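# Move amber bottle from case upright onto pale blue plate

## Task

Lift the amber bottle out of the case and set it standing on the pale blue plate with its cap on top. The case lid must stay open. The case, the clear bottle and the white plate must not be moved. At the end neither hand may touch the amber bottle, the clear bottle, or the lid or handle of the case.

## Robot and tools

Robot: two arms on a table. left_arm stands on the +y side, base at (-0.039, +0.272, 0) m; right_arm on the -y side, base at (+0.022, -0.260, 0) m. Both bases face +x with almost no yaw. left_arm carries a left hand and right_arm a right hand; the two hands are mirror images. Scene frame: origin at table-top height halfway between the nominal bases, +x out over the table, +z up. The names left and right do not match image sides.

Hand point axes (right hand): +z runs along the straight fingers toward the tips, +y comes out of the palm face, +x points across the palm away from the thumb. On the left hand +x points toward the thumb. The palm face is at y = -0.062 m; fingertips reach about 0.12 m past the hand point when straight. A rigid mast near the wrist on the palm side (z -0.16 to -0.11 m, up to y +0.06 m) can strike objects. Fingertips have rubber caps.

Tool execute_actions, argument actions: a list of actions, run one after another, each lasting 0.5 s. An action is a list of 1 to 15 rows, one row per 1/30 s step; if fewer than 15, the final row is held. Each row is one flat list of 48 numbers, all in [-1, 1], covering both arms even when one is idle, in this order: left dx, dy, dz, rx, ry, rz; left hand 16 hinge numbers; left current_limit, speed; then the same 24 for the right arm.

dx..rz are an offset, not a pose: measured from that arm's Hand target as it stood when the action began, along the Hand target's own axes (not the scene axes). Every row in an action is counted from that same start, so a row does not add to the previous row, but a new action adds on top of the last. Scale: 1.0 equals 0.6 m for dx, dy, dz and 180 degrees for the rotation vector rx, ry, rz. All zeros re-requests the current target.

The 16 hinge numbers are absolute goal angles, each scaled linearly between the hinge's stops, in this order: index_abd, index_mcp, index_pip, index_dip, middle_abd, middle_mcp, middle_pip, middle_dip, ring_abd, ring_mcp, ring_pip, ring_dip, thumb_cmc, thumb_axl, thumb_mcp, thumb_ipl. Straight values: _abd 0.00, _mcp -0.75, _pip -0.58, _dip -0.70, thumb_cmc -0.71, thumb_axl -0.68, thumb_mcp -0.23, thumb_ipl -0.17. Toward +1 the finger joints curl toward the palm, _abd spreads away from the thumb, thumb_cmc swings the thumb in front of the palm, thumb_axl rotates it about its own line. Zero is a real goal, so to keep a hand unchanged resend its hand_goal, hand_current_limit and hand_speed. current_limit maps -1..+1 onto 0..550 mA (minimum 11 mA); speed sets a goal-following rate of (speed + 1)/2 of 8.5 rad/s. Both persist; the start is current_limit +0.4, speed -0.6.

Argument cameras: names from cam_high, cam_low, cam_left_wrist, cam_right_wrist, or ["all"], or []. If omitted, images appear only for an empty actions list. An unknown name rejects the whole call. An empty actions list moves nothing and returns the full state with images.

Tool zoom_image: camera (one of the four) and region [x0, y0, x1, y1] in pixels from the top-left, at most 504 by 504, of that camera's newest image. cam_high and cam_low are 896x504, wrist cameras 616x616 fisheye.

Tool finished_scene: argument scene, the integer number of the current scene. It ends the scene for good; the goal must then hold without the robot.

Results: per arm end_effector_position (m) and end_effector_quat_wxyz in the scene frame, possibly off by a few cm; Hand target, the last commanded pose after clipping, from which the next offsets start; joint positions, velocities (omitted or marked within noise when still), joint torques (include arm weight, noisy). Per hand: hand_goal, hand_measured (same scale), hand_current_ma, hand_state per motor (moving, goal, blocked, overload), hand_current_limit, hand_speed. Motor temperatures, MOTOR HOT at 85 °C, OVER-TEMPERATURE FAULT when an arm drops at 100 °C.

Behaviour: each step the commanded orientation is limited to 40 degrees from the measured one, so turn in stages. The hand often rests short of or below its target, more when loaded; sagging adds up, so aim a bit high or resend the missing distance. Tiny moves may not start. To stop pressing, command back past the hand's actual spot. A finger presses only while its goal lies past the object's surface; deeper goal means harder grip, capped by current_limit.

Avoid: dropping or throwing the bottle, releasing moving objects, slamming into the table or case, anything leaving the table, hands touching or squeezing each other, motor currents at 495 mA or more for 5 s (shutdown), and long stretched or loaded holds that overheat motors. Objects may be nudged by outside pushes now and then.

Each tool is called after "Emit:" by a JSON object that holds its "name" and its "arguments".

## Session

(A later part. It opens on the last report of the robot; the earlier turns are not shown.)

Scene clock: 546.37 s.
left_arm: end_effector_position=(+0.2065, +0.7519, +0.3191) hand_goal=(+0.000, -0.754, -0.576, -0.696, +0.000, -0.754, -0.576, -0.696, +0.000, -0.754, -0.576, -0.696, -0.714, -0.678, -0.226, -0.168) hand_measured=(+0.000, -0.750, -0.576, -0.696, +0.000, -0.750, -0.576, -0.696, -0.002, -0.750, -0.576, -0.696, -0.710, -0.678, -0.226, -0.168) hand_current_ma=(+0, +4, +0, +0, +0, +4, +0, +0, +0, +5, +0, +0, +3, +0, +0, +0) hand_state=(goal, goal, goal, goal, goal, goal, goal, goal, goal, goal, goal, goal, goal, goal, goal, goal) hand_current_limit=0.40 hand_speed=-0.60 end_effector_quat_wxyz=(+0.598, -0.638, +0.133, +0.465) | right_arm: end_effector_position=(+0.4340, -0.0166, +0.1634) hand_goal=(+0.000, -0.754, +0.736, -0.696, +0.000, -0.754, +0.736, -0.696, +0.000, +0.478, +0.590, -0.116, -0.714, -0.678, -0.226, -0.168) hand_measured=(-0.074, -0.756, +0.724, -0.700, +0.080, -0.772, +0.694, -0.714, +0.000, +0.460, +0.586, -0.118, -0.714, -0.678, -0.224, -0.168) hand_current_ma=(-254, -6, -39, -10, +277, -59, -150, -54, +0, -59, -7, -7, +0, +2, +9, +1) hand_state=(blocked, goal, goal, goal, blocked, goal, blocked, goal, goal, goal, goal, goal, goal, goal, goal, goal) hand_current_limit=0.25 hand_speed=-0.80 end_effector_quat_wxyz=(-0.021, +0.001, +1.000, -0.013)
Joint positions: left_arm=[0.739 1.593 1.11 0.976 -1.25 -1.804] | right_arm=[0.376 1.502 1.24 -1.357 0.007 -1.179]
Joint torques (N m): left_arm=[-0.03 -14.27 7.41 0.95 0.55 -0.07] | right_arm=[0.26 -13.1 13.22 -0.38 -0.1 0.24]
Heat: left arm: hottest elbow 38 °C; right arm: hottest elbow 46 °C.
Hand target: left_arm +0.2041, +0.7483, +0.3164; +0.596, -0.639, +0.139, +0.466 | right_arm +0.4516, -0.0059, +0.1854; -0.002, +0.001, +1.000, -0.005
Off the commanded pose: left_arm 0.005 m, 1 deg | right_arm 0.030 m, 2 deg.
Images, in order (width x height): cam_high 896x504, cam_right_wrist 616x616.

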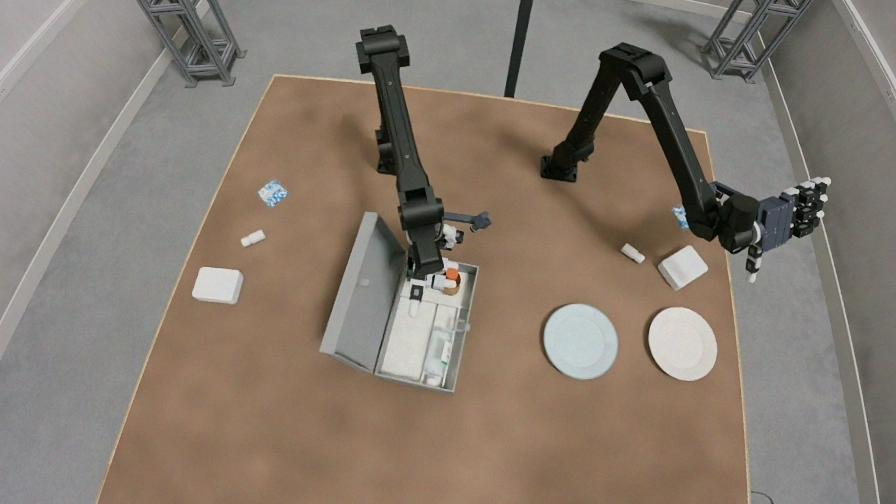

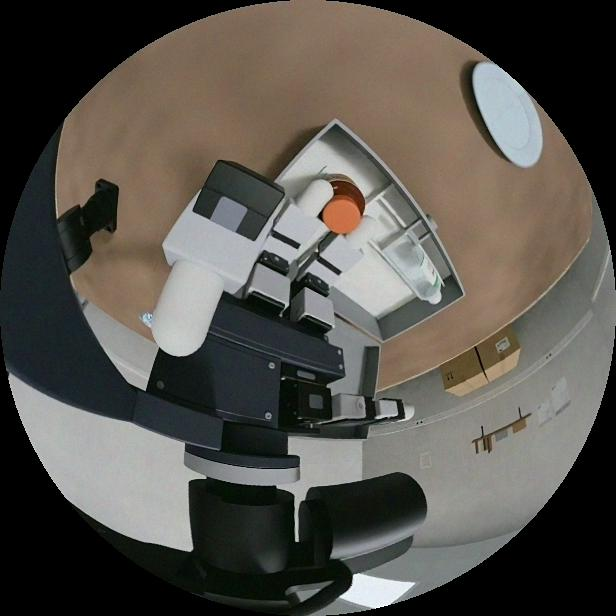

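Emit:
{"name": "execute_actions", "arguments": {"actions": [[[0,0,0,0,0,0,0,-0.754,-0.576,-0.696,0,-0.754,-0.576,-0.696,0,-0.754,-0.576,-0.696,-0.714,-0.678,-0.226,-0.168,0.4,-0.6,0,0,-0.015,0,0,0,0,-0.754,0.737,-0.696,0,-0.754,0.737,-0.696,0,0.479,0.591,-0.116,-0.714,-0.678,-0.226,-0.168,0.3,-0.8],[0,0,0,0,0,0,0,-0.754,-0.576,-0.696,0,-0.754,-0.576,-0.696,0,-0.754,-0.576,-0.696,-0.714,-0.678,-0.226,-0.168,0.4,-0.6,0,0,-0.03,0,0,0,0,-0.754,0.737,-0.696,0,-0.754,0.737,-0.696,0,0.479,0.591,-0.116,-0.714,-0.678,-0.226,-0.168,0.3,-0.8]],[[0,0,0,0,0,0,0,-0.754,-0.576,-0.696,0,-0.754,-0.576,-0.696,0,-0.754,-0.576,-0.696,-0.714,-0.678,-0.226,-0.168,0.4,-0.6,0,0,-0.035,0,0,0,0,-0.754,0.737,-0.696,0,-0.754,0.737,-0.696,0,0.479,0.591,-0.116,-0.714,-0.678,-0.226,-0.168,0.3,-0.8]],[[0,0,0,0,0,0,0,-0.754,-0.576,-0.696,0,-0.754,-0.576,-0.696,0,-0.754,-0.576,-0.696,-0.714,-0.678,-0.226,-0.168,0.4,-0.6,0,0,-0.035,0,0,0,0,-0.754,0.737,-0.696,0,-0.754,0.737,-0.696,0,0.479,0.591,-0.116,-0.714,-0.678,-0.226,-0.168,0.3,-0.8]],[[0,0,0,0,0,0,0,-0.754,-0.576,-0.696,0,-0.754,-0.576,-0.696,0,-0.754,-0.576,-0.696,-0.714,-0.678,-0.226,-0.168,0.4,-0.6,0,0.02,-0.035,0,0,0,0,-0.754,0.737,-0.696,0,-0.754,0.737,-0.696,0,0.479,0.591,-0.116,-0.714,-0.678,-0.226,-0.168,0.3,-0.8]]], "cameras": ["cam_right_wrist", "cam_high"]}}

Emit:
{"name": "zoom_image", "arguments": {"camera": "cam_right_wrist", "region": [240, 140, 390, 290]}}

Emit:
{"name": "zoom_image", "arguments": {"camera": "cam_high", "region": [400, 230, 500, 320]}}

Scene clock: 562.10 s.
left_arm: end_effector_position=(+0.2065, +0.7519, +0.3191) hand_goal=(+0.000, -0.754, -0.576, -0.696, +0.000, -0.754, -0.576, -0.696, +0.000, -0.754, -0.576, -0.696, -0.714, -0.678, -0.226, -0.168) hand_measured=(+0.000, -0.750, -0.576, -0.696, +0.000, -0.750, -0.576, -0.696, -0.002, -0.750, -0.576, -0.696, -0.710, -0.678, -0.226, -0.168) hand_current_ma=(+0, +4, +0, +0, +0, +4, +0, +0, +0, +5, +0, +0, +3, +0, +0, +0) hand_state=(goal, goal, goal, goal, goal, goal, goal, goal, goal, goal, goal, goal, goal, goal, goal, goal) hand_current_limit=0.40 hand_speed=-0.60 end_effector_quat_wxyz=(+0.598, -0.638, +0.133, +0.465) | right_arm: end_effector_position=(+0.4385, -0.0031, +0.2389) hand_goal=(+0.000, -0.754, +0.736, -0.696, +0.000, -0.754, +0.736, -0.696, +0.000, +0.478, +0.590, -0.116, -0.714, -0.678, -0.226, -0.168) hand_measured=(-0.074, -0.756, +0.722, -0.700, +0.080, -0.772, +0.694, -0.714, +0.000, +0.460, +0.586, -0.118, -0.714, -0.678, -0.224, -0.168) hand_current_ma=(-254, -6, -44, -11, +273, -66, -152, -55, +0, -59, -7, -7, +0, +2, +9, +1) hand_state=(blocked, goal, goal, goal, blocked, goal, blocked, goal, goal, goal, goal, goal, goal, goal, goal, goal) hand_current_limit=0.30 hand_speed=-0.80 end_effector_quat_wxyz=(-0.026, -0.003, +1.000, -0.015)
Joint positions: left_arm=[0.739 1.593 1.11 0.976 -1.25 -1.804] | right_arm=[0.4 1.502 1.441 -1.569 0.007 -1.162]
Joint torques (N m): left_arm=[-0.03 -14.21 7.38 0.92 0.56 -0.06] | right_arm=[0.26 -13.98 13.63 -0.43 -0.07 0.32]
Motor temperatures (°C): left_arm=[21 25 38 20 22 23] | right_arm=[21 26 51 19 19 19]
Heat: left arm: hottest elbow 38 °C; right arm: hottest elbow 51 °C.
Hand target: left_arm +0.2041, +0.7483, +0.3164; +0.596, -0.639, +0.139, +0.466 | right_arm +0.4519, +0.0067, +0.2661; -0.002, +0.001, +1.000, -0.005
Off the commanded pose: left_arm 0.005 m, 1 deg | right_arm 0.032 m, 3 deg.
Images, in order (width x height): cam_high 896x504, cam_right_wrist 616x616.

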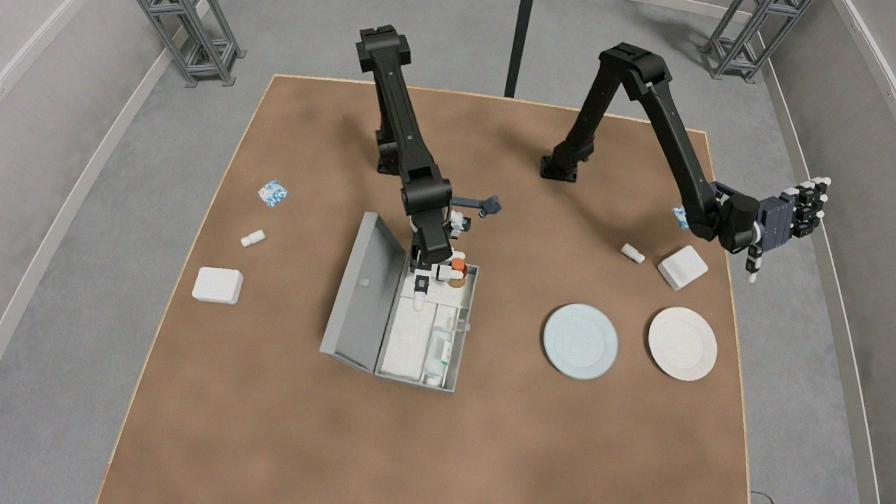

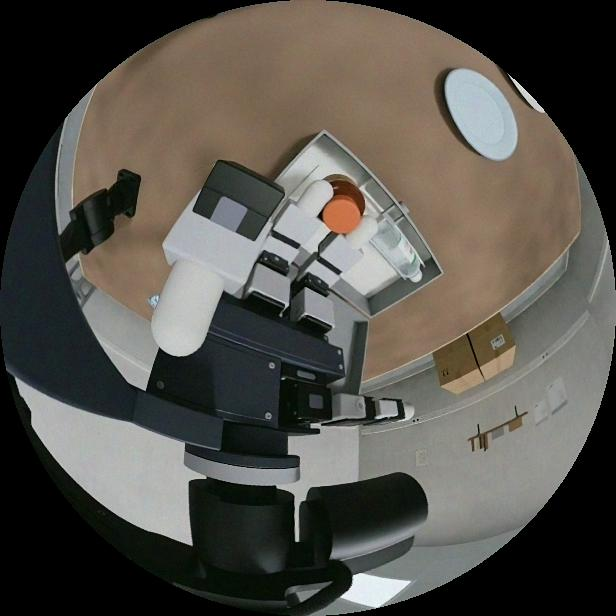

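Scaled by 3.360 from the camera's 616x616 image, which has a finer 880x880 frame.

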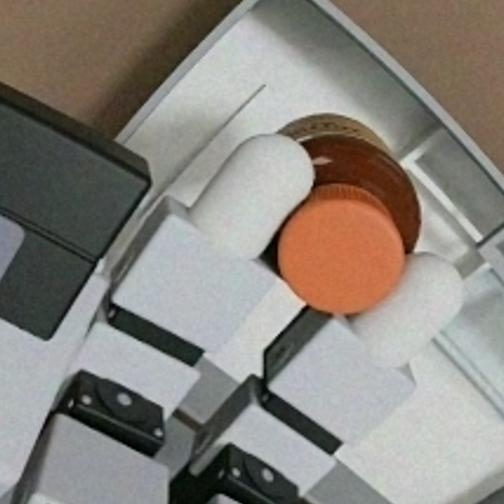

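Scaled by 5.040 from the camera's 896x504 image, which has a finer 1280x720 frame.

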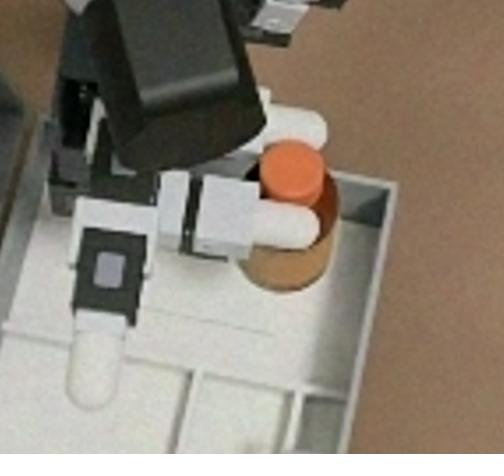

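Emit:
{"name": "execute_actions", "arguments": {"actions": [[[0,0,0,0,0,0,0,-0.754,-0.576,-0.696,0,-0.754,-0.576,-0.696,0,-0.754,-0.576,-0.696,-0.714,-0.678,-0.226,-0.168,0.4,-0.6,0,0.02,0,0,0,0,0,-0.754,0.737,-0.696,0,-0.754,0.737,-0.696,0,0.479,0.591,-0.116,-0.714,-0.678,-0.226,-0.168,0.3,-0.8],[0,0,0,0,0,0,0,-0.754,-0.576,-0.696,0,-0.754,-0.576,-0.696,0,-0.754,-0.576,-0.696,-0.714,-0.678,-0.226,-0.168,0.4,-0.6,0,0.045,0,0,0,0,0,-0.754,0.737,-0.696,0,-0.754,0.737,-0.696,0,0.479,0.591,-0.116,-0.714,-0.678,-0.226,-0.168,0.3,-0.8]],[[0,0,0,0,0,0,0,-0.754,-0.576,-0.696,0,-0.754,-0.576,-0.696,0,-0.754,-0.576,-0.696,-0.714,-0.678,-0.226,-0.168,0.4,-0.6,0,0.055,0,0,0,0,0,-0.754,0.737,-0.696,0,-0.754,0.737,-0.696,0,0.479,0.591,-0.116,-0.714,-0.678,-0.226,-0.168,0.3,-0.8]],[[0,0,0,0,0,0,0,-0.754,-0.576,-0.696,0,-0.754,-0.576,-0.696,0,-0.754,-0.576,-0.696,-0.714,-0.678,-0.226,-0.168,0.4,-0.6,0,0.055,0,0,0,0,0,-0.754,0.737,-0.696,0,-0.754,0.737,-0.696,0,0.479,0.591,-0.116,-0.714,-0.678,-0.226,-0.168,0.3,-0.8]],[[0,0,0,0,0,0,0,-0.754,-0.576,-0.696,0,-0.754,-0.576,-0.696,0,-0.754,-0.576,-0.696,-0.714,-0.678,-0.226,-0.168,0.4,-0.6,-0.01,0.055,0.01,0,0,0,0,-0.754,0.737,-0.696,0,-0.754,0.737,-0.696,0,0.479,0.591,-0.116,-0.714,-0.678,-0.226,-0.168,0.3,-0.8]]], "cameras": ["cam_high"]}}

Scene clock: 581.87 s.
left_arm: end_effector_position=(+0.2065, +0.7519, +0.3191) hand_goal=(+0.000, -0.754, -0.576, -0.696, +0.000, -0.754, -0.576, -0.696, +0.000, -0.754, -0.576, -0.696, -0.714, -0.678, -0.226, -0.168) hand_measured=(+0.000, -0.750, -0.576, -0.696, +0.000, -0.750, -0.576, -0.696, -0.002, -0.750, -0.576, -0.696, -0.710, -0.678, -0.226, -0.168) hand_current_ma=(+0, +4, +0, +0, +0, +4, +0, +0, +0, +5, +0, +0, +3, +0, +0, +0) hand_state=(goal, goal, goal, goal, goal, goal, goal, goal, goal, goal, goal, goal, goal, goal, goal, goal) hand_current_limit=0.40 hand_speed=-0.60 end_effector_quat_wxyz=(+0.598, -0.638, +0.133, +0.465) | right_arm: end_effector_position=(+0.4442, +0.1214, +0.2353) hand_goal=(+0.000, -0.754, +0.736, -0.696, +0.000, -0.754, +0.736, -0.696, +0.000, +0.478, +0.590, -0.116, -0.714, -0.678, -0.226, -0.168) hand_measured=(-0.074, -0.756, +0.720, -0.700, +0.080, -0.774, +0.694, -0.714, +0.000, +0.460, +0.588, -0.118, -0.714, -0.678, -0.224, -0.168) hand_current_ma=(-254, -4, -49, -13, +273, -68, -152, -55, +0, -59, -7, -7, +0, +2, +9, +1) hand_state=(blocked, goal, goal, goal, blocked, goal, blocked, goal, goal, goal, goal, goal, goal, goal, goal, goal) hand_current_limit=0.30 hand_speed=-0.80 end_effector_quat_wxyz=(-0.020, -0.005, +1.000, -0.018)
Joint positions: left_arm=[0.739 1.593 1.11 0.976 -1.25 -1.804] | right_arm=[0.625 1.677 1.642 -1.589 0.005 -0.943]
Joint torques (N m): left_arm=[-0.03 -14.15 7.42 0.91 0.56 -0.06] | right_arm=[-0.09 -16.32 13.85 -0.32 -0.03 0.33]
Heat: left arm: hottest elbow 38 °C; right arm: hottest elbow 54 °C.
Hand target: left_arm +0.2041, +0.7483, +0.3164; +0.596, -0.639, +0.139, +0.466 | right_arm +0.4581, +0.1327, +0.2590; -0.002, +0.001, +1.000, -0.005
Off the commanded pose: left_arm 0.005 m, 1 deg | right_arm 0.030 m, 3 deg.
Images, in order (width x height): cam_high 896x504.

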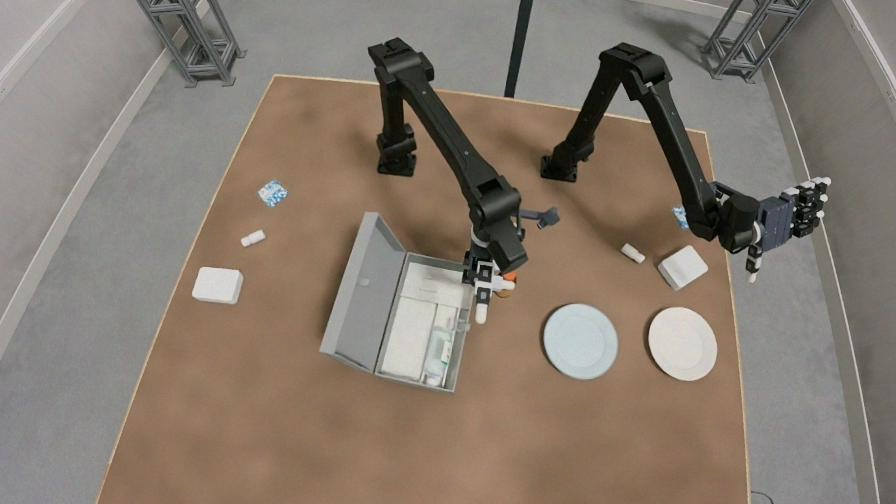

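Emit:
{"name": "execute_actions", "arguments": {"actions": [[[0,0,0,0,0,0,0,-0.754,-0.576,-0.696,0,-0.754,-0.576,-0.696,0,-0.754,-0.576,-0.696,-0.714,-0.678,-0.226,-0.168,0.4,-0.6,-0.012,0.025,0.006,0,0,0.035,0,-0.754,0.737,-0.696,0,-0.754,0.737,-0.696,0,0.479,0.591,-0.116,-0.714,-0.678,-0.226,-0.168,0.3,-0.8],[0,0,0,0,0,0,0,-0.754,-0.576,-0.696,0,-0.754,-0.576,-0.696,0,-0.754,-0.576,-0.696,-0.714,-0.678,-0.226,-0.168,0.4,-0.6,-0.025,0.05,0.013,0,0,0.07,0,-0.754,0.737,-0.696,0,-0.754,0.737,-0.696,0,0.479,0.591,-0.116,-0.714,-0.678,-0.226,-0.168,0.3,-0.8]],[[0,0,0,0,0,0,0,-0.754,-0.576,-0.696,0,-0.754,-0.576,-0.696,0,-0.754,-0.576,-0.696,-0.714,-0.678,-0.226,-0.168,0.4,-0.6,-0.009,0.027,0.008,0,0,0.035,0,-0.754,0.737,-0.696,0,-0.754,0.737,-0.696,0,0.479,0.591,-0.116,-0.714,-0.678,-0.226,-0.168,0.3,-0.8],[0,0,0,0,0,0,0,-0.754,-0.576,-0.696,0,-0.754,-0.576,-0.696,0,-0.754,-0.576,-0.696,-0.714,-0.678,-0.226,-0.168,0.4,-0.6,-0.018,0.055,0.017,0,0,0.07,0,-0.754,0.737,-0.696,0,-0.754,0.737,-0.696,0,0.479,0.591,-0.116,-0.714,-0.678,-0.226,-0.168,0.3,-0.8]],[[0,0,0,0,0,0,0,-0.754,-0.576,-0.696,0,-0.754,-0.576,-0.696,0,-0.754,-0.576,-0.696,-0.714,-0.678,-0.226,-0.168,0.4,-0.6,-0.003,0.029,0.008,0,0,0.035,0,-0.754,0.737,-0.696,0,-0.754,0.737,-0.696,0,0.479,0.591,-0.116,-0.714,-0.678,-0.226,-0.168,0.3,-0.8],[0,0,0,0,0,0,0,-0.754,-0.576,-0.696,0,-0.754,-0.576,-0.696,0,-0.754,-0.576,-0.696,-0.714,-0.678,-0.226,-0.168,0.4,-0.6,-0.006,0.058,0.017,0,0,0.07,0,-0.754,0.737,-0.696,0,-0.754,0.737,-0.696,0,0.479,0.591,-0.116,-0.714,-0.678,-0.226,-0.168,0.3,-0.8]],[[0,0,0,0,0,0,0,-0.754,-0.576,-0.696,0,-0.754,-0.576,-0.696,0,-0.754,-0.576,-0.696,-0.714,-0.678,-0.226,-0.168,0.4,-0.6,0.02,0.053,0.0115,0,0,0,0,-0.754,0.737,-0.696,0,-0.754,0.737,-0.696,0,0.479,0.591,-0.116,-0.714,-0.678,-0.226,-0.168,0.3,-0.8]],[[0,0,0,0,0,0,0,-0.754,-0.576,-0.696,0,-0.754,-0.576,-0.696,0,-0.754,-0.576,-0.696,-0.714,-0.678,-0.226,-0.168,0.4,-0.6,0.02,0.053,0.0115,0,0,0,0,-0.754,0.737,-0.696,0,-0.754,0.737,-0.696,0,0.479,0.591,-0.116,-0.714,-0.678,-0.226,-0.168,0.3,-0.8]]], "cameras": ["all"]}}

Emit:
{"name": "zoom_image", "arguments": {"camera": "cam_right_wrist", "region": [240, 140, 390, 290]}}

Emit:
{"name": "zoom_image", "arguments": {"camera": "cam_high", "region": [480, 230, 640, 390]}}

Emit:
{"name": "zoom_image", "arguments": {"camera": "cam_low", "region": [420, 100, 620, 260]}}

Scene clock: 604.20 s.
left_arm: end_effector_position=(+0.2065, +0.7519, +0.3191) hand_goal=(+0.000, -0.754, -0.576, -0.696, +0.000, -0.754, -0.576, -0.696, +0.000, -0.754, -0.576, -0.696, -0.714, -0.678, -0.226, -0.168) hand_measured=(+0.000, -0.750, -0.576, -0.696, +0.000, -0.750, -0.576, -0.696, -0.002, -0.750, -0.576, -0.696, -0.710, -0.678, -0.226, -0.168) hand_current_ma=(+0, +4, +0, +0, +0, +4, +0, +0, +0, +5, +0, +0, +3, +0, +0, +0) hand_state=(goal, goal, goal, goal, goal, goal, goal, goal, goal, goal, goal, goal, goal, goal, goal, goal) hand_current_limit=0.40 hand_speed=-0.60 end_effector_quat_wxyz=(+0.598, -0.638, +0.133, +0.465) | right_arm: end_effector_position=(+0.5214, +0.2743, +0.1938) hand_goal=(+0.000, -0.754, +0.736, -0.696, +0.000, -0.754, +0.736, -0.696, +0.000, +0.478, +0.590, -0.116, -0.714, -0.678, -0.226, -0.168) hand_measured=(-0.074, -0.754, +0.720, -0.700, +0.080, -0.774, +0.694, -0.714, +0.000, +0.460, +0.588, -0.118, -0.714, -0.678, -0.224, -0.168) hand_current_ma=(-254, -1, -49, -13, +272, -73, -152, -55, +0, -59, -7, -7, +0, +2, +9, +1) hand_state=(blocked, goal, goal, goal, blocked, blocked, blocked, goal, goal, goal, goal, goal, goal, goal, goal, goal) hand_current_limit=0.30 hand_speed=-0.80 end_effector_quat_wxyz=(-0.008, +0.320, +0.947, -0.019)
Joint positions: left_arm=[0.739 1.593 1.11 0.976 -1.25 -1.804] | right_arm=[0.828 2.107 2.169 -1.674 0 -0.079]
Joint torques (N m): left_arm=[-0.03 -14.21 7.39 0.91 0.55 -0.06] | right_arm=[0.38 -22.18 14 -0.18 0.21 0.33]
Motor temperatures (°C): left_arm=[21 25 38 20 22 23] | right_arm=[21 26 55 19 19 19]
Heat: left arm: hottest elbow 38 °C; right arm: hottest elbow 55 °C.
Hand target: left_arm +0.2041, +0.7483, +0.3164; +0.596, -0.639, +0.139, +0.466 | right_arm +0.5290, +0.2869, +0.2153; +0.000, +0.325, +0.946, -0.005
Off the commanded pose: left_arm 0.005 m, 1 deg | right_arm 0.026 m, 2 deg.
joint sent to its limit (right arm) — joint 4 (wrist pitch), lower limit. The joint targets still meet the commanded pose.

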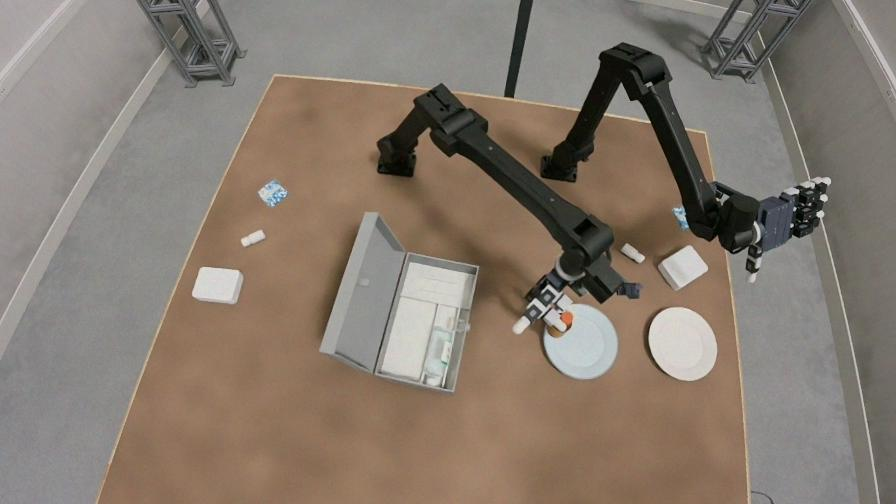

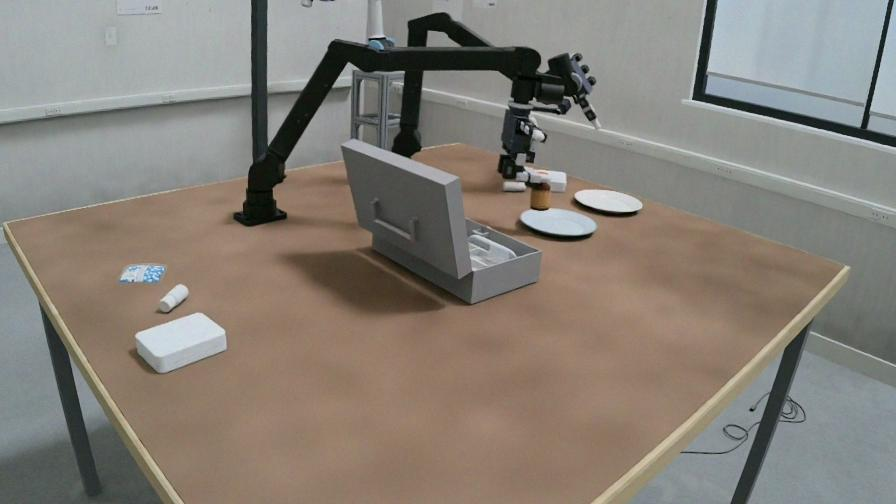

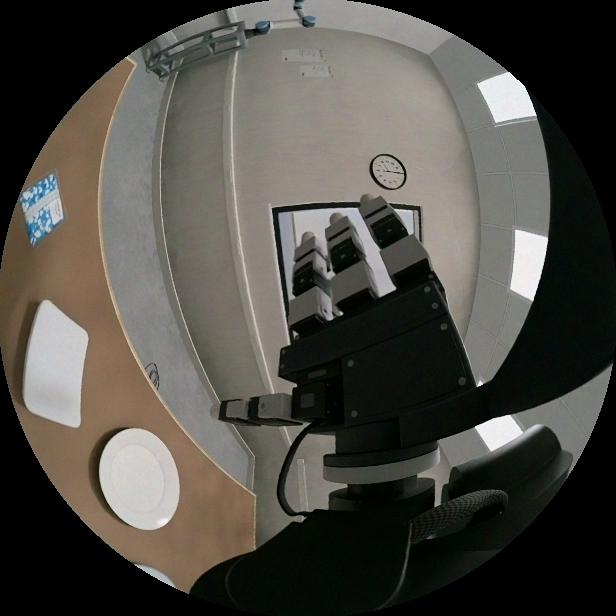

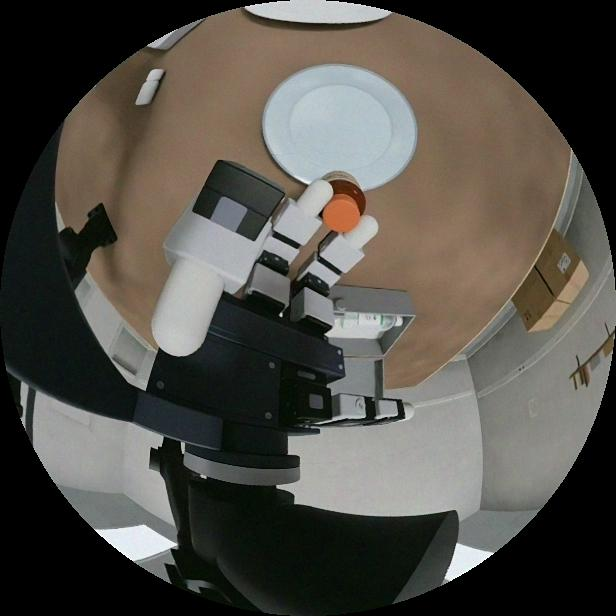

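Scaled by 3.360 from the camera's 616x616 image, which has a finer 880x880 frame.

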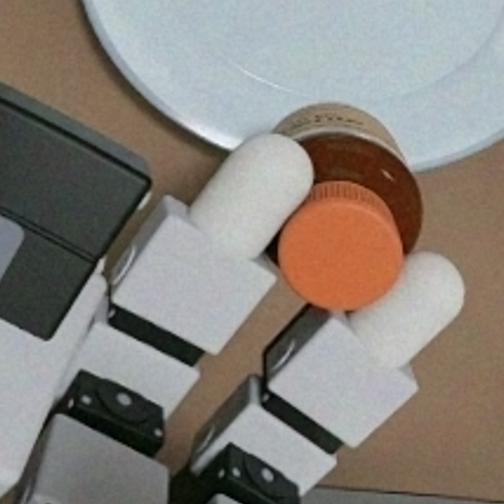

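Scaled by 3.150 from the camera's 896x504 image, which has a finer 1280x720 frame.

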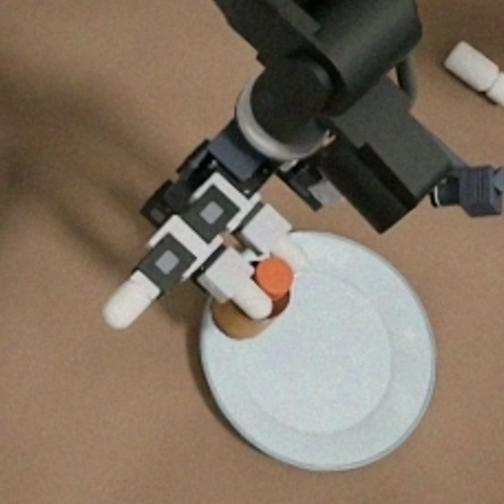

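Scaled by 2.520 from the camera's 896x504 image, which has a finer 1280x720 frame.

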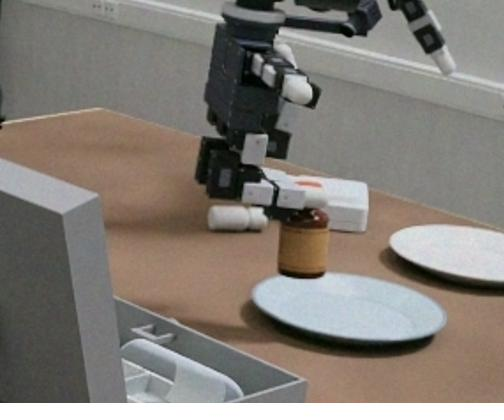

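Emit:
{"name": "zoom_image", "arguments": {"camera": "cam_low", "region": [510, 155, 570, 225]}}

Emit:
{"name": "zoom_image", "arguments": {"camera": "cam_high", "region": [535, 295, 595, 345]}}

Scaled by 7.200 from the camera's 896x504 image, which has a finer 1280x720 frame.

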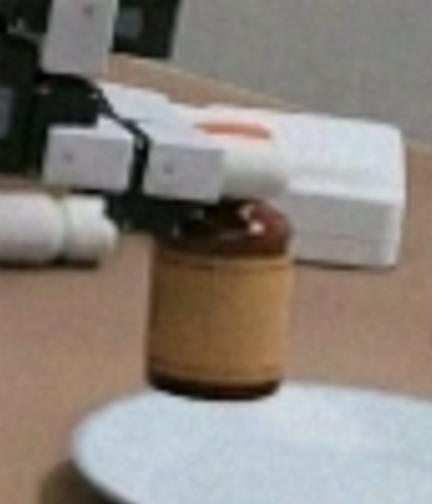

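Scaled by 8.400 from the camera's 896x504 image, which has a finer 1280x720 frame.

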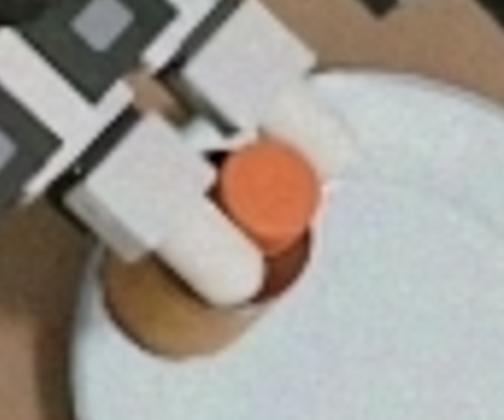

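Emit:
{"name": "execute_actions", "arguments": {"actions": [[[0,0,0,0,0,0,0,-0.754,-0.576,-0.696,0,-0.754,-0.576,-0.696,0,-0.754,-0.576,-0.696,-0.714,-0.678,-0.226,-0.168,0.4,-0.6,0.012,0.025,0.01,0,0,0,0,-0.754,0.737,-0.696,0,-0.754,0.737,-0.696,0,0.479,0.591,-0.116,-0.714,-0.678,-0.226,-0.168,0.3,-0.8],[0,0,0,0,0,0,0,-0.754,-0.576,-0.696,0,-0.754,-0.576,-0.696,0,-0.754,-0.576,-0.696,-0.714,-0.678,-0.226,-0.168,0.4,-0.6,0.023,0.053,0.02,0,0,0,0,-0.754,0.737,-0.696,0,-0.754,0.737,-0.696,0,0.479,0.591,-0.116,-0.714,-0.678,-0.226,-0.168,0.3,-0.8]],[[0,0,0,0,0,0,0,-0.754,-0.576,-0.696,0,-0.754,-0.576,-0.696,0,-0.754,-0.576,-0.696,-0.714,-0.678,-0.226,-0.168,0.4,-0.6,0.023,0.053,0.02,0,0,0,0,-0.754,0.737,-0.696,0,-0.754,0.737,-0.696,0,0.479,0.591,-0.116,-0.714,-0.678,-0.226,-0.168,0.3,-0.8]]], "cameras": ["all"]}}

Emit:
{"name": "zoom_image", "arguments": {"camera": "cam_high", "region": [500, 260, 660, 400]}}

Emit:
{"name": "zoom_image", "arguments": {"camera": "cam_low", "region": [500, 150, 610, 250]}}

Scene clock: 637.67 s.
left_arm: end_effector_position=(+0.2065, +0.7519, +0.3191) hand_goal=(+0.000, -0.754, -0.576, -0.696, +0.000, -0.754, -0.576, -0.696, +0.000, -0.754, -0.576, -0.696, -0.714, -0.678, -0.226, -0.168) hand_measured=(+0.000, -0.750, -0.576, -0.696, +0.000, -0.750, -0.576, -0.696, -0.002, -0.750, -0.576, -0.696, -0.710, -0.678, -0.226, -0.168) hand_current_ma=(+0, +4, +0, +0, +0, +4, +0, +0, +0, +5, +0, +0, +3, +0, +0, +0) hand_state=(goal, goal, goal, goal, goal, goal, goal, goal, goal, goal, goal, goal, goal, goal, goal, goal) hand_current_limit=0.40 hand_speed=-0.60 end_effector_quat_wxyz=(+0.598, -0.638, +0.133, +0.465) | right_arm: end_effector_position=(+0.5399, +0.3400, +0.1691) hand_goal=(+0.000, -0.754, +0.736, -0.696, +0.000, -0.754, +0.736, -0.696, +0.000, +0.478, +0.590, -0.116, -0.714, -0.678, -0.226, -0.168) hand_measured=(-0.074, -0.756, +0.720, -0.700, +0.080, -0.776, +0.694, -0.714, +0.000, +0.460, +0.588, -0.118, -0.714, -0.678, -0.224, -0.168) hand_current_ma=(-254, -3, -49, -13, +272, -76, -152, -55, +0, -59, -7, -7, +0, +2, +9, +1) hand_state=(blocked, goal, goal, goal, blocked, blocked, blocked, goal, goal, goal, goal, goal, goal, goal, goal, goal) hand_current_limit=0.30 hand_speed=-0.80 end_effector_quat_wxyz=(+0.003, +0.319, +0.948, +0.006)
Joint positions: left_arm=[0.739 1.593 1.11 0.976 -1.25 -1.804] | right_arm=[0.87 2.297 2.421 -1.681 0.002 -0.038]
Joint torques (N m): left_arm=[-0.09 -14.27 7.36 0.94 0.55 -0.06] | right_arm=[0.21 -23.94 14.05 0.2 0.23 0.32]
Motor temperatures (°C): left_arm=[21 25 38 20 22 23] | right_arm=[21 27 55 19 19 19]
Heat: left arm: hottest elbow 38 °C; right arm: hottest elbow 55 °C.
Hand target: left_arm +0.2041, +0.7483, +0.3164; +0.596, -0.639, +0.139, +0.466 | right_arm +0.5462, +0.3539, +0.1906; +0.000, +0.325, +0.946, -0.005
Off the commanded pose: left_arm 0.005 m, 1 deg | right_arm 0.026 m, 1 deg.
joint sent to its limit (right arm) — joint 4 (wrist pitch), lower limit. The joint targets are off in orientation, not in position.

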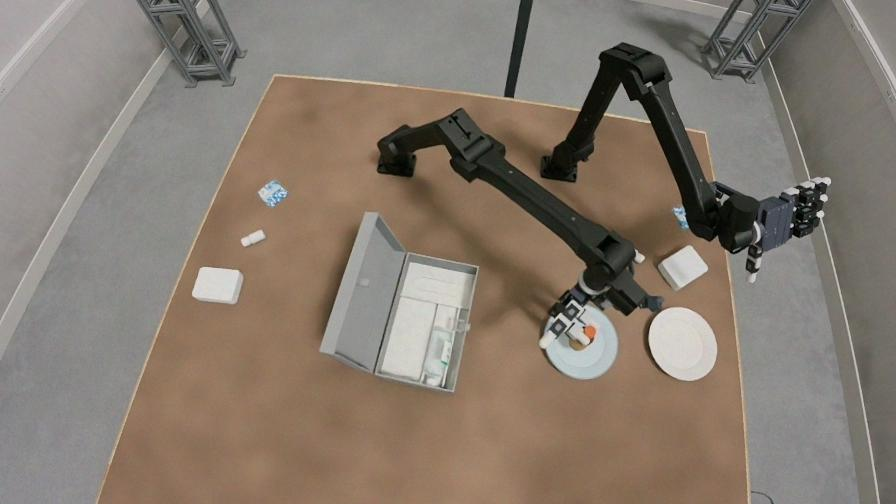

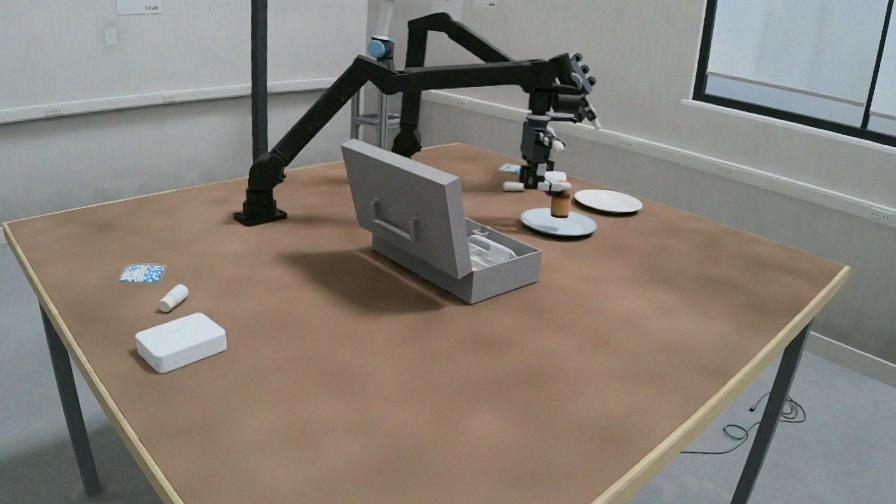

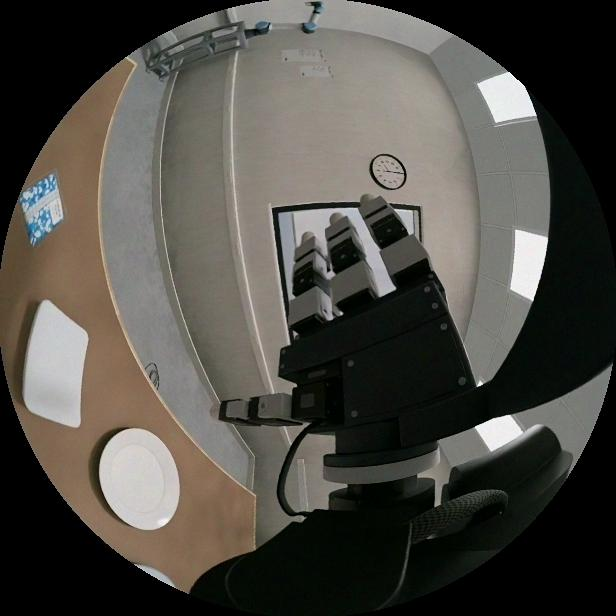

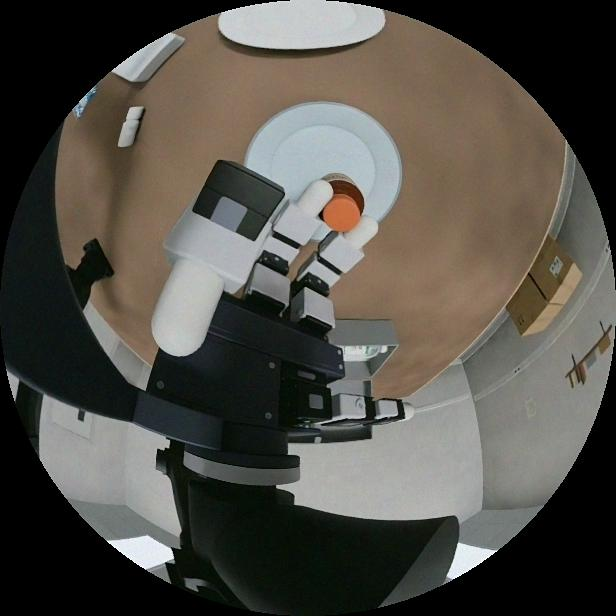

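Scaled by 3.150 from the camera's 896x504 image, which has a finer 1280x720 frame.

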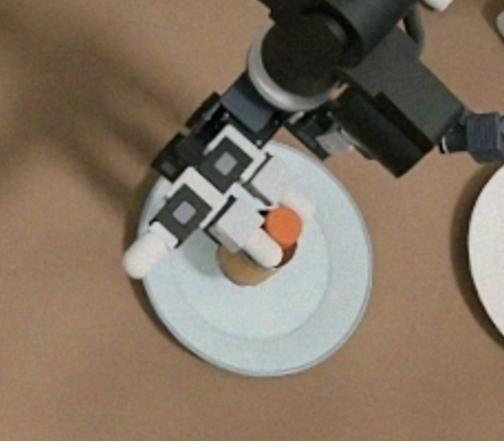

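Scaled by 4.582 from the camera's 896x504 image, which has a finer 1280x720 frame.

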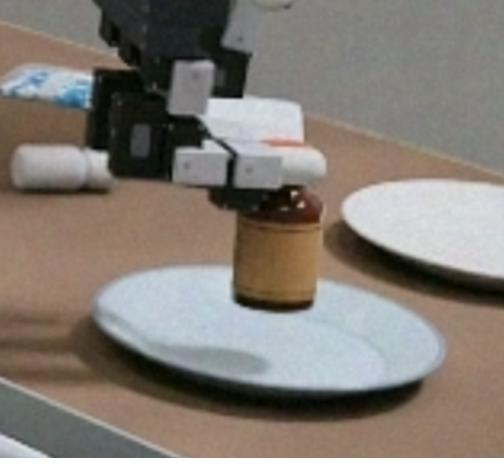

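Emit:
{"name": "execute_actions", "arguments": {"actions": [[[0,0,0,0,0,0,0,-0.754,-0.576,-0.696,0,-0.754,-0.576,-0.696,0,-0.754,-0.576,-0.696,-0.714,-0.678,-0.226,-0.168,0.4,-0.6,0.01,0.008,0.04,0,0,0,0,-0.754,0.737,-0.696,0,-0.754,0.737,-0.696,0,0.479,0.591,-0.116,-0.714,-0.678,-0.226,-0.168,0.3,-0.8]],[[0,0,0,0,0,0,0,-0.754,-0.576,-0.696,0,-0.754,-0.576,-0.696,0,-0.754,-0.576,-0.696,-0.714,-0.678,-0.226,-0.168,0.4,-0.6,0,0,0.03,0,0,0,0,-0.754,0.737,-0.696,0,-0.754,0.737,-0.696,0,0.479,0.591,-0.116,-0.714,-0.678,-0.226,-0.168,0.3,-0.8]]], "cameras": ["cam_high", "cam_low"]}}

Emit:
{"name": "zoom_image", "arguments": {"camera": "cam_high", "region": [500, 260, 660, 400]}}

Emit:
{"name": "zoom_image", "arguments": {"camera": "cam_low", "region": [500, 150, 610, 250]}}

Scene clock: 647.40 s.
left_arm: end_effector_position=(+0.2065, +0.7519, +0.3191) hand_goal=(+0.000, -0.754, -0.576, -0.696, +0.000, -0.754, -0.576, -0.696, +0.000, -0.754, -0.576, -0.696, -0.714, -0.678, -0.226, -0.168) hand_measured=(+0.000, -0.750, -0.576, -0.696, +0.000, -0.750, -0.576, -0.696, -0.002, -0.750, -0.576, -0.696, -0.710, -0.678, -0.226, -0.168) hand_current_ma=(+0, +4, +0, +0, +0, +4, +0, +0, +0, +5, +0, +0, +3, +0, +0, +0) hand_state=(goal, goal, goal, goal, goal, goal, goal, goal, goal, goal, goal, goal, goal, goal, goal, goal) hand_current_limit=0.40 hand_speed=-0.60 end_effector_quat_wxyz=(+0.598, -0.638, +0.133, +0.465) | right_arm: end_effector_position=(+0.5411, +0.3456, +0.1340) hand_goal=(+0.000, -0.754, +0.736, -0.696, +0.000, -0.754, +0.736, -0.696, +0.000, +0.478, +0.590, -0.116, -0.714, -0.678, -0.226, -0.168) hand_measured=(-0.074, -0.752, +0.722, -0.700, +0.078, -0.772, +0.694, -0.714, +0.000, +0.460, +0.588, -0.118, -0.714, -0.678, -0.224, -0.168) hand_current_ma=(-254, +2, -43, -12, +269, -64, -152, -55, +0, -59, -7, -7, +0, +2, +9, +1) hand_state=(blocked, goal, goal, goal, blocked, goal, blocked, goal, goal, goal, goal, goal, goal, goal, goal, goal) hand_current_limit=0.30 hand_speed=-0.80 end_effector_quat_wxyz=(-0.003, +0.322, +0.947, -0.012)
Joint positions: left_arm=[0.739 1.593 1.11 0.976 -1.25 -1.804] | right_arm=[0.875 2.354 2.44 -1.681 0.002 -0.027]
Joint torques (N m): left_arm=[-0.03 -14.21 7.41 0.92 0.55 -0.06] | right_arm=[0.73 -24.35 13.74 0.09 0.19 0.33]
Motor temperatures (°C): left_arm=[21 25 38 20 22 23] | right_arm=[21 29 55 19 19 19]
Heat: left arm: hottest elbow 38 °C; right arm: hottest elbow 55 °C.
Hand target: left_arm +0.2041, +0.7483, +0.3164; +0.596, -0.639, +0.139, +0.466 | right_arm +0.5442, +0.3609, +0.1485; +0.000, +0.325, +0.946, -0.005
Off the commanded pose: left_arm 0.005 m, 1 deg | right_arm 0.021 m, 1 deg.
joint sent to its limit (right arm) — joint 4 (wrist pitch), lower limit. The joint targets still meet the commanded pose.
Images, in order (width x height): cam_high 896x504, cam_low 896x504.

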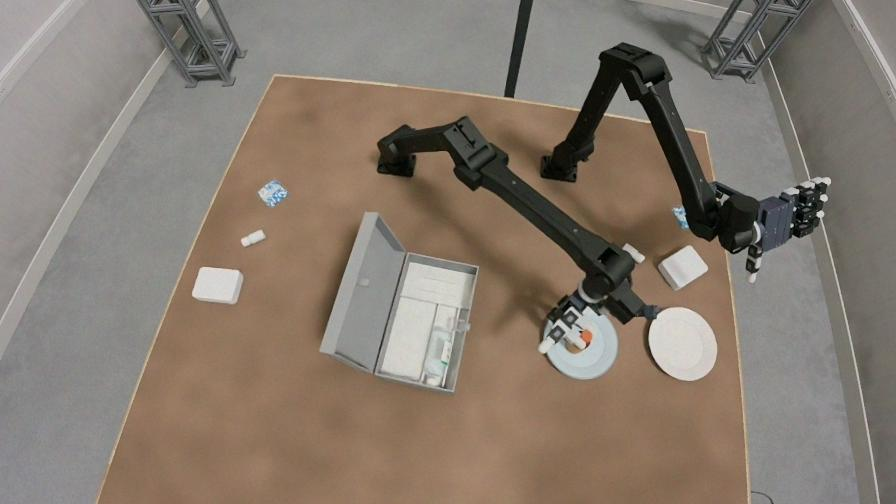

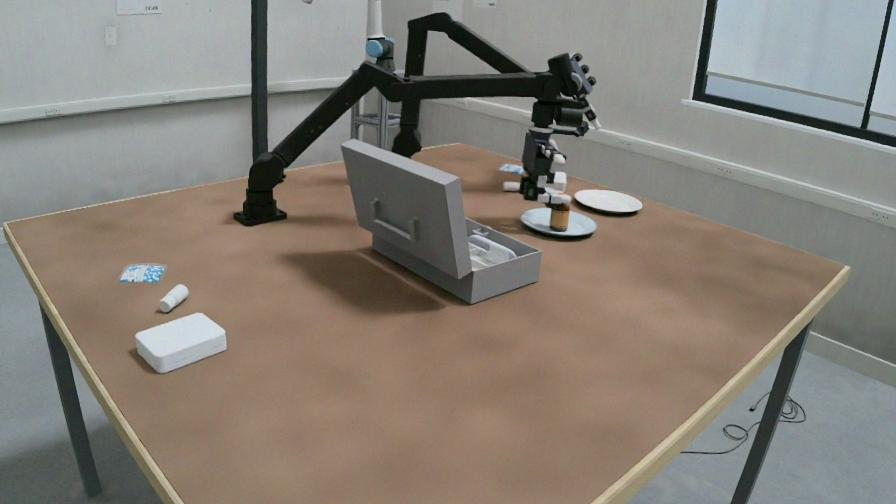

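Scaled by 3.150 from the camera's 896x504 image, which has a finer 1280x720 frame.

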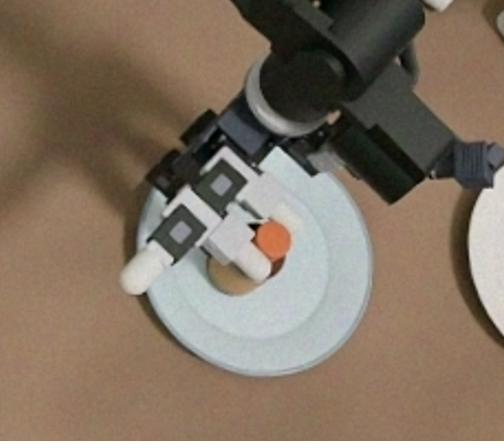

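Scaled by 4.582 from the camera's 896x504 image, which has a finer 1280x720 frame.

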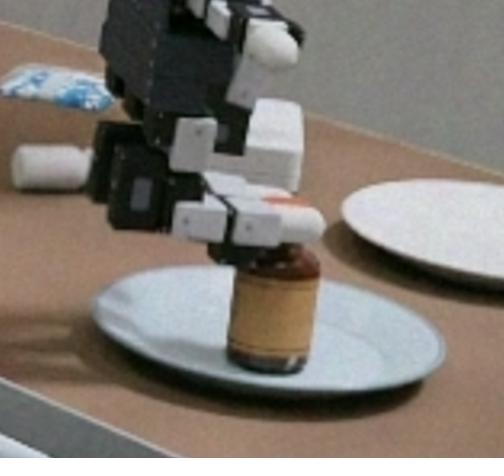

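Emit:
{"name": "execute_actions", "arguments": {"actions": [[[0,0,0,0,0,0,0,-0.754,-0.576,-0.696,0,-0.754,-0.576,-0.696,0,-0.754,-0.576,-0.696,-0.714,-0.678,-0.226,-0.168,0.4,-0.6,0,0,0.012,0,0,0,0,-0.754,0.737,-0.696,0,-0.754,0.737,-0.696,0,0.479,0.591,-0.116,-0.714,-0.678,-0.226,-0.168,0.3,-0.8]]], "cameras": ["cam_high", "cam_low"]}}

Emit:
{"name": "zoom_image", "arguments": {"camera": "cam_low", "region": [500, 150, 610, 250]}}

Scene clock: 654.23 s.
left_arm: end_effector_position=(+0.2065, +0.7519, +0.3191) hand_goal=(+0.000, -0.754, -0.576, -0.696, +0.000, -0.754, -0.576, -0.696, +0.000, -0.754, -0.576, -0.696, -0.714, -0.678, -0.226, -0.168) hand_measured=(+0.000, -0.750, -0.576, -0.696, +0.000, -0.750, -0.576, -0.696, -0.002, -0.750, -0.576, -0.696, -0.710, -0.678, -0.226, -0.168) hand_current_ma=(+0, +4, +0, +0, +0, +4, +0, +0, +0, +5, +0, +0, +3, +0, +0, +0) hand_state=(goal, goal, goal, goal, goal, goal, goal, goal, goal, goal, goal, goal, goal, goal, goal, goal) hand_current_limit=0.40 hand_speed=-0.60 end_effector_quat_wxyz=(+0.598, -0.638, +0.133, +0.465) | right_arm: end_effector_position=(+0.5411, +0.3456, +0.1340) hand_goal=(+0.000, -0.754, +0.736, -0.696, +0.000, -0.754, +0.736, -0.696, +0.000, +0.478, +0.590, -0.116, -0.714, -0.678, -0.226, -0.168) hand_measured=(-0.074, -0.752, +0.722, -0.700, +0.078, -0.772, +0.694, -0.714, +0.000, +0.460, +0.588, -0.118, -0.714, -0.678, -0.224, -0.168) hand_current_ma=(-254, +2, -43, -12, +269, -64, -152, -55, +0, -59, -7, -7, +0, +2, +9, +1) hand_state=(blocked, goal, goal, goal, blocked, goal, blocked, goal, goal, goal, goal, goal, goal, goal, goal, goal) hand_current_limit=0.30 hand_speed=-0.80 end_effector_quat_wxyz=(-0.003, +0.322, +0.947, -0.012)
Joint positions: left_arm=[0.739 1.593 1.11 0.976 -1.25 -1.804] | right_arm=[0.875 2.354 2.44 -1.681 0.002 -0.026]
Joint torques (N m): left_arm=[-0.09 -14.27 7.36 0.95 0.55 -0.06] | right_arm=[0.5 -23.71 13.74 0.05 0.16 0.33]
Motor temperatures (°C): left_arm=[21 25 38 20 22 23] | right_arm=[21 30 57 19 19 19]
Heat: left arm: hottest elbow 38 °C; right arm: hottest elbow 57 °C.
Hand target: left_arm +0.2041, +0.7483, +0.3164; +0.596, -0.639, +0.139, +0.466 | right_arm +0.5442, +0.3608, +0.1414; +0.000, +0.325, +0.946, -0.005
Off the commanded pose: left_arm 0.005 m, 1 deg | right_arm 0.017 m, 1 deg.
joint sent to its limit (right arm) — joint 4 (wrist pitch), lower limit. The joint targets still meet the commanded pose.
Images, in order (width x height): cam_high 896x504, cam_low 896x504.

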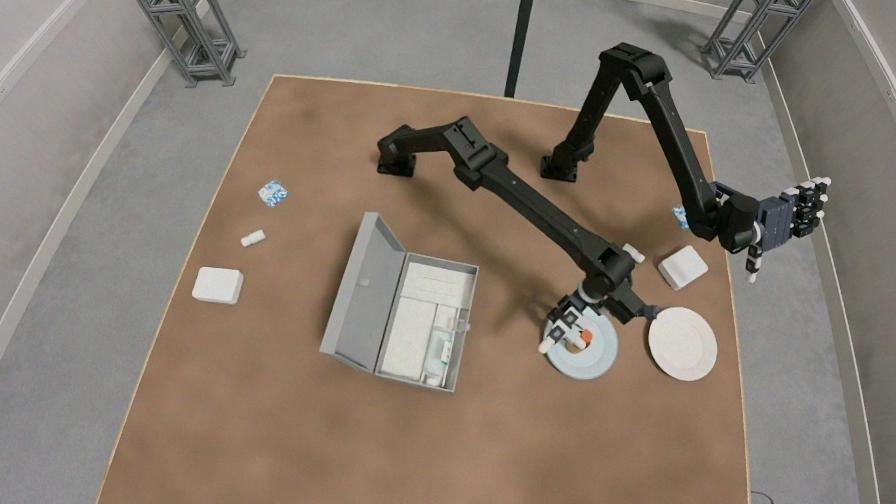

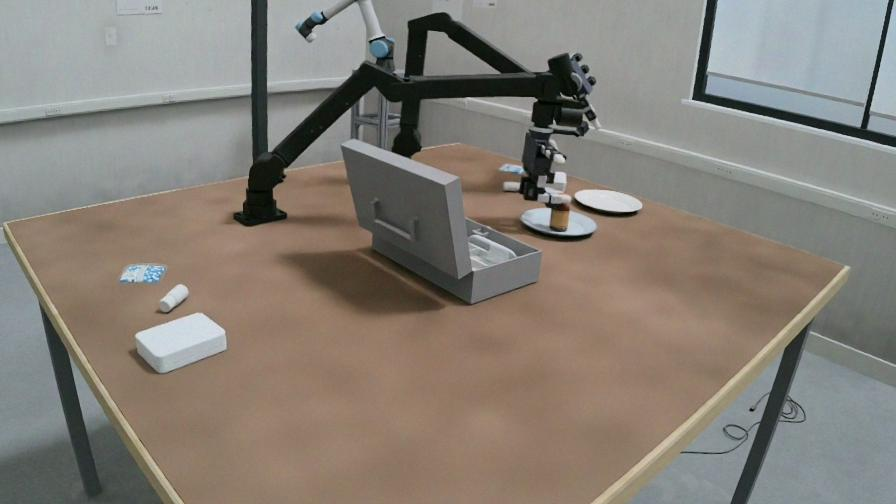

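Scaled by 4.582 from the camera's 896x504 image, which has a finer 1280x720 frame.

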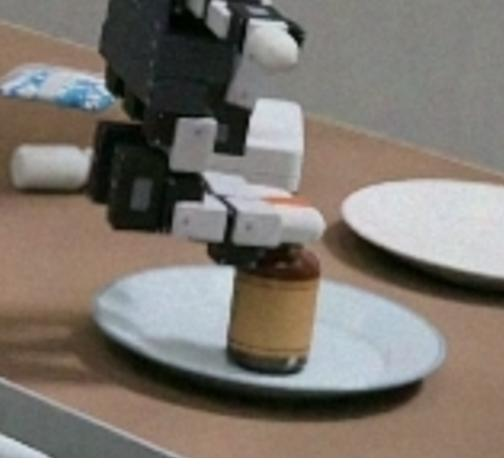

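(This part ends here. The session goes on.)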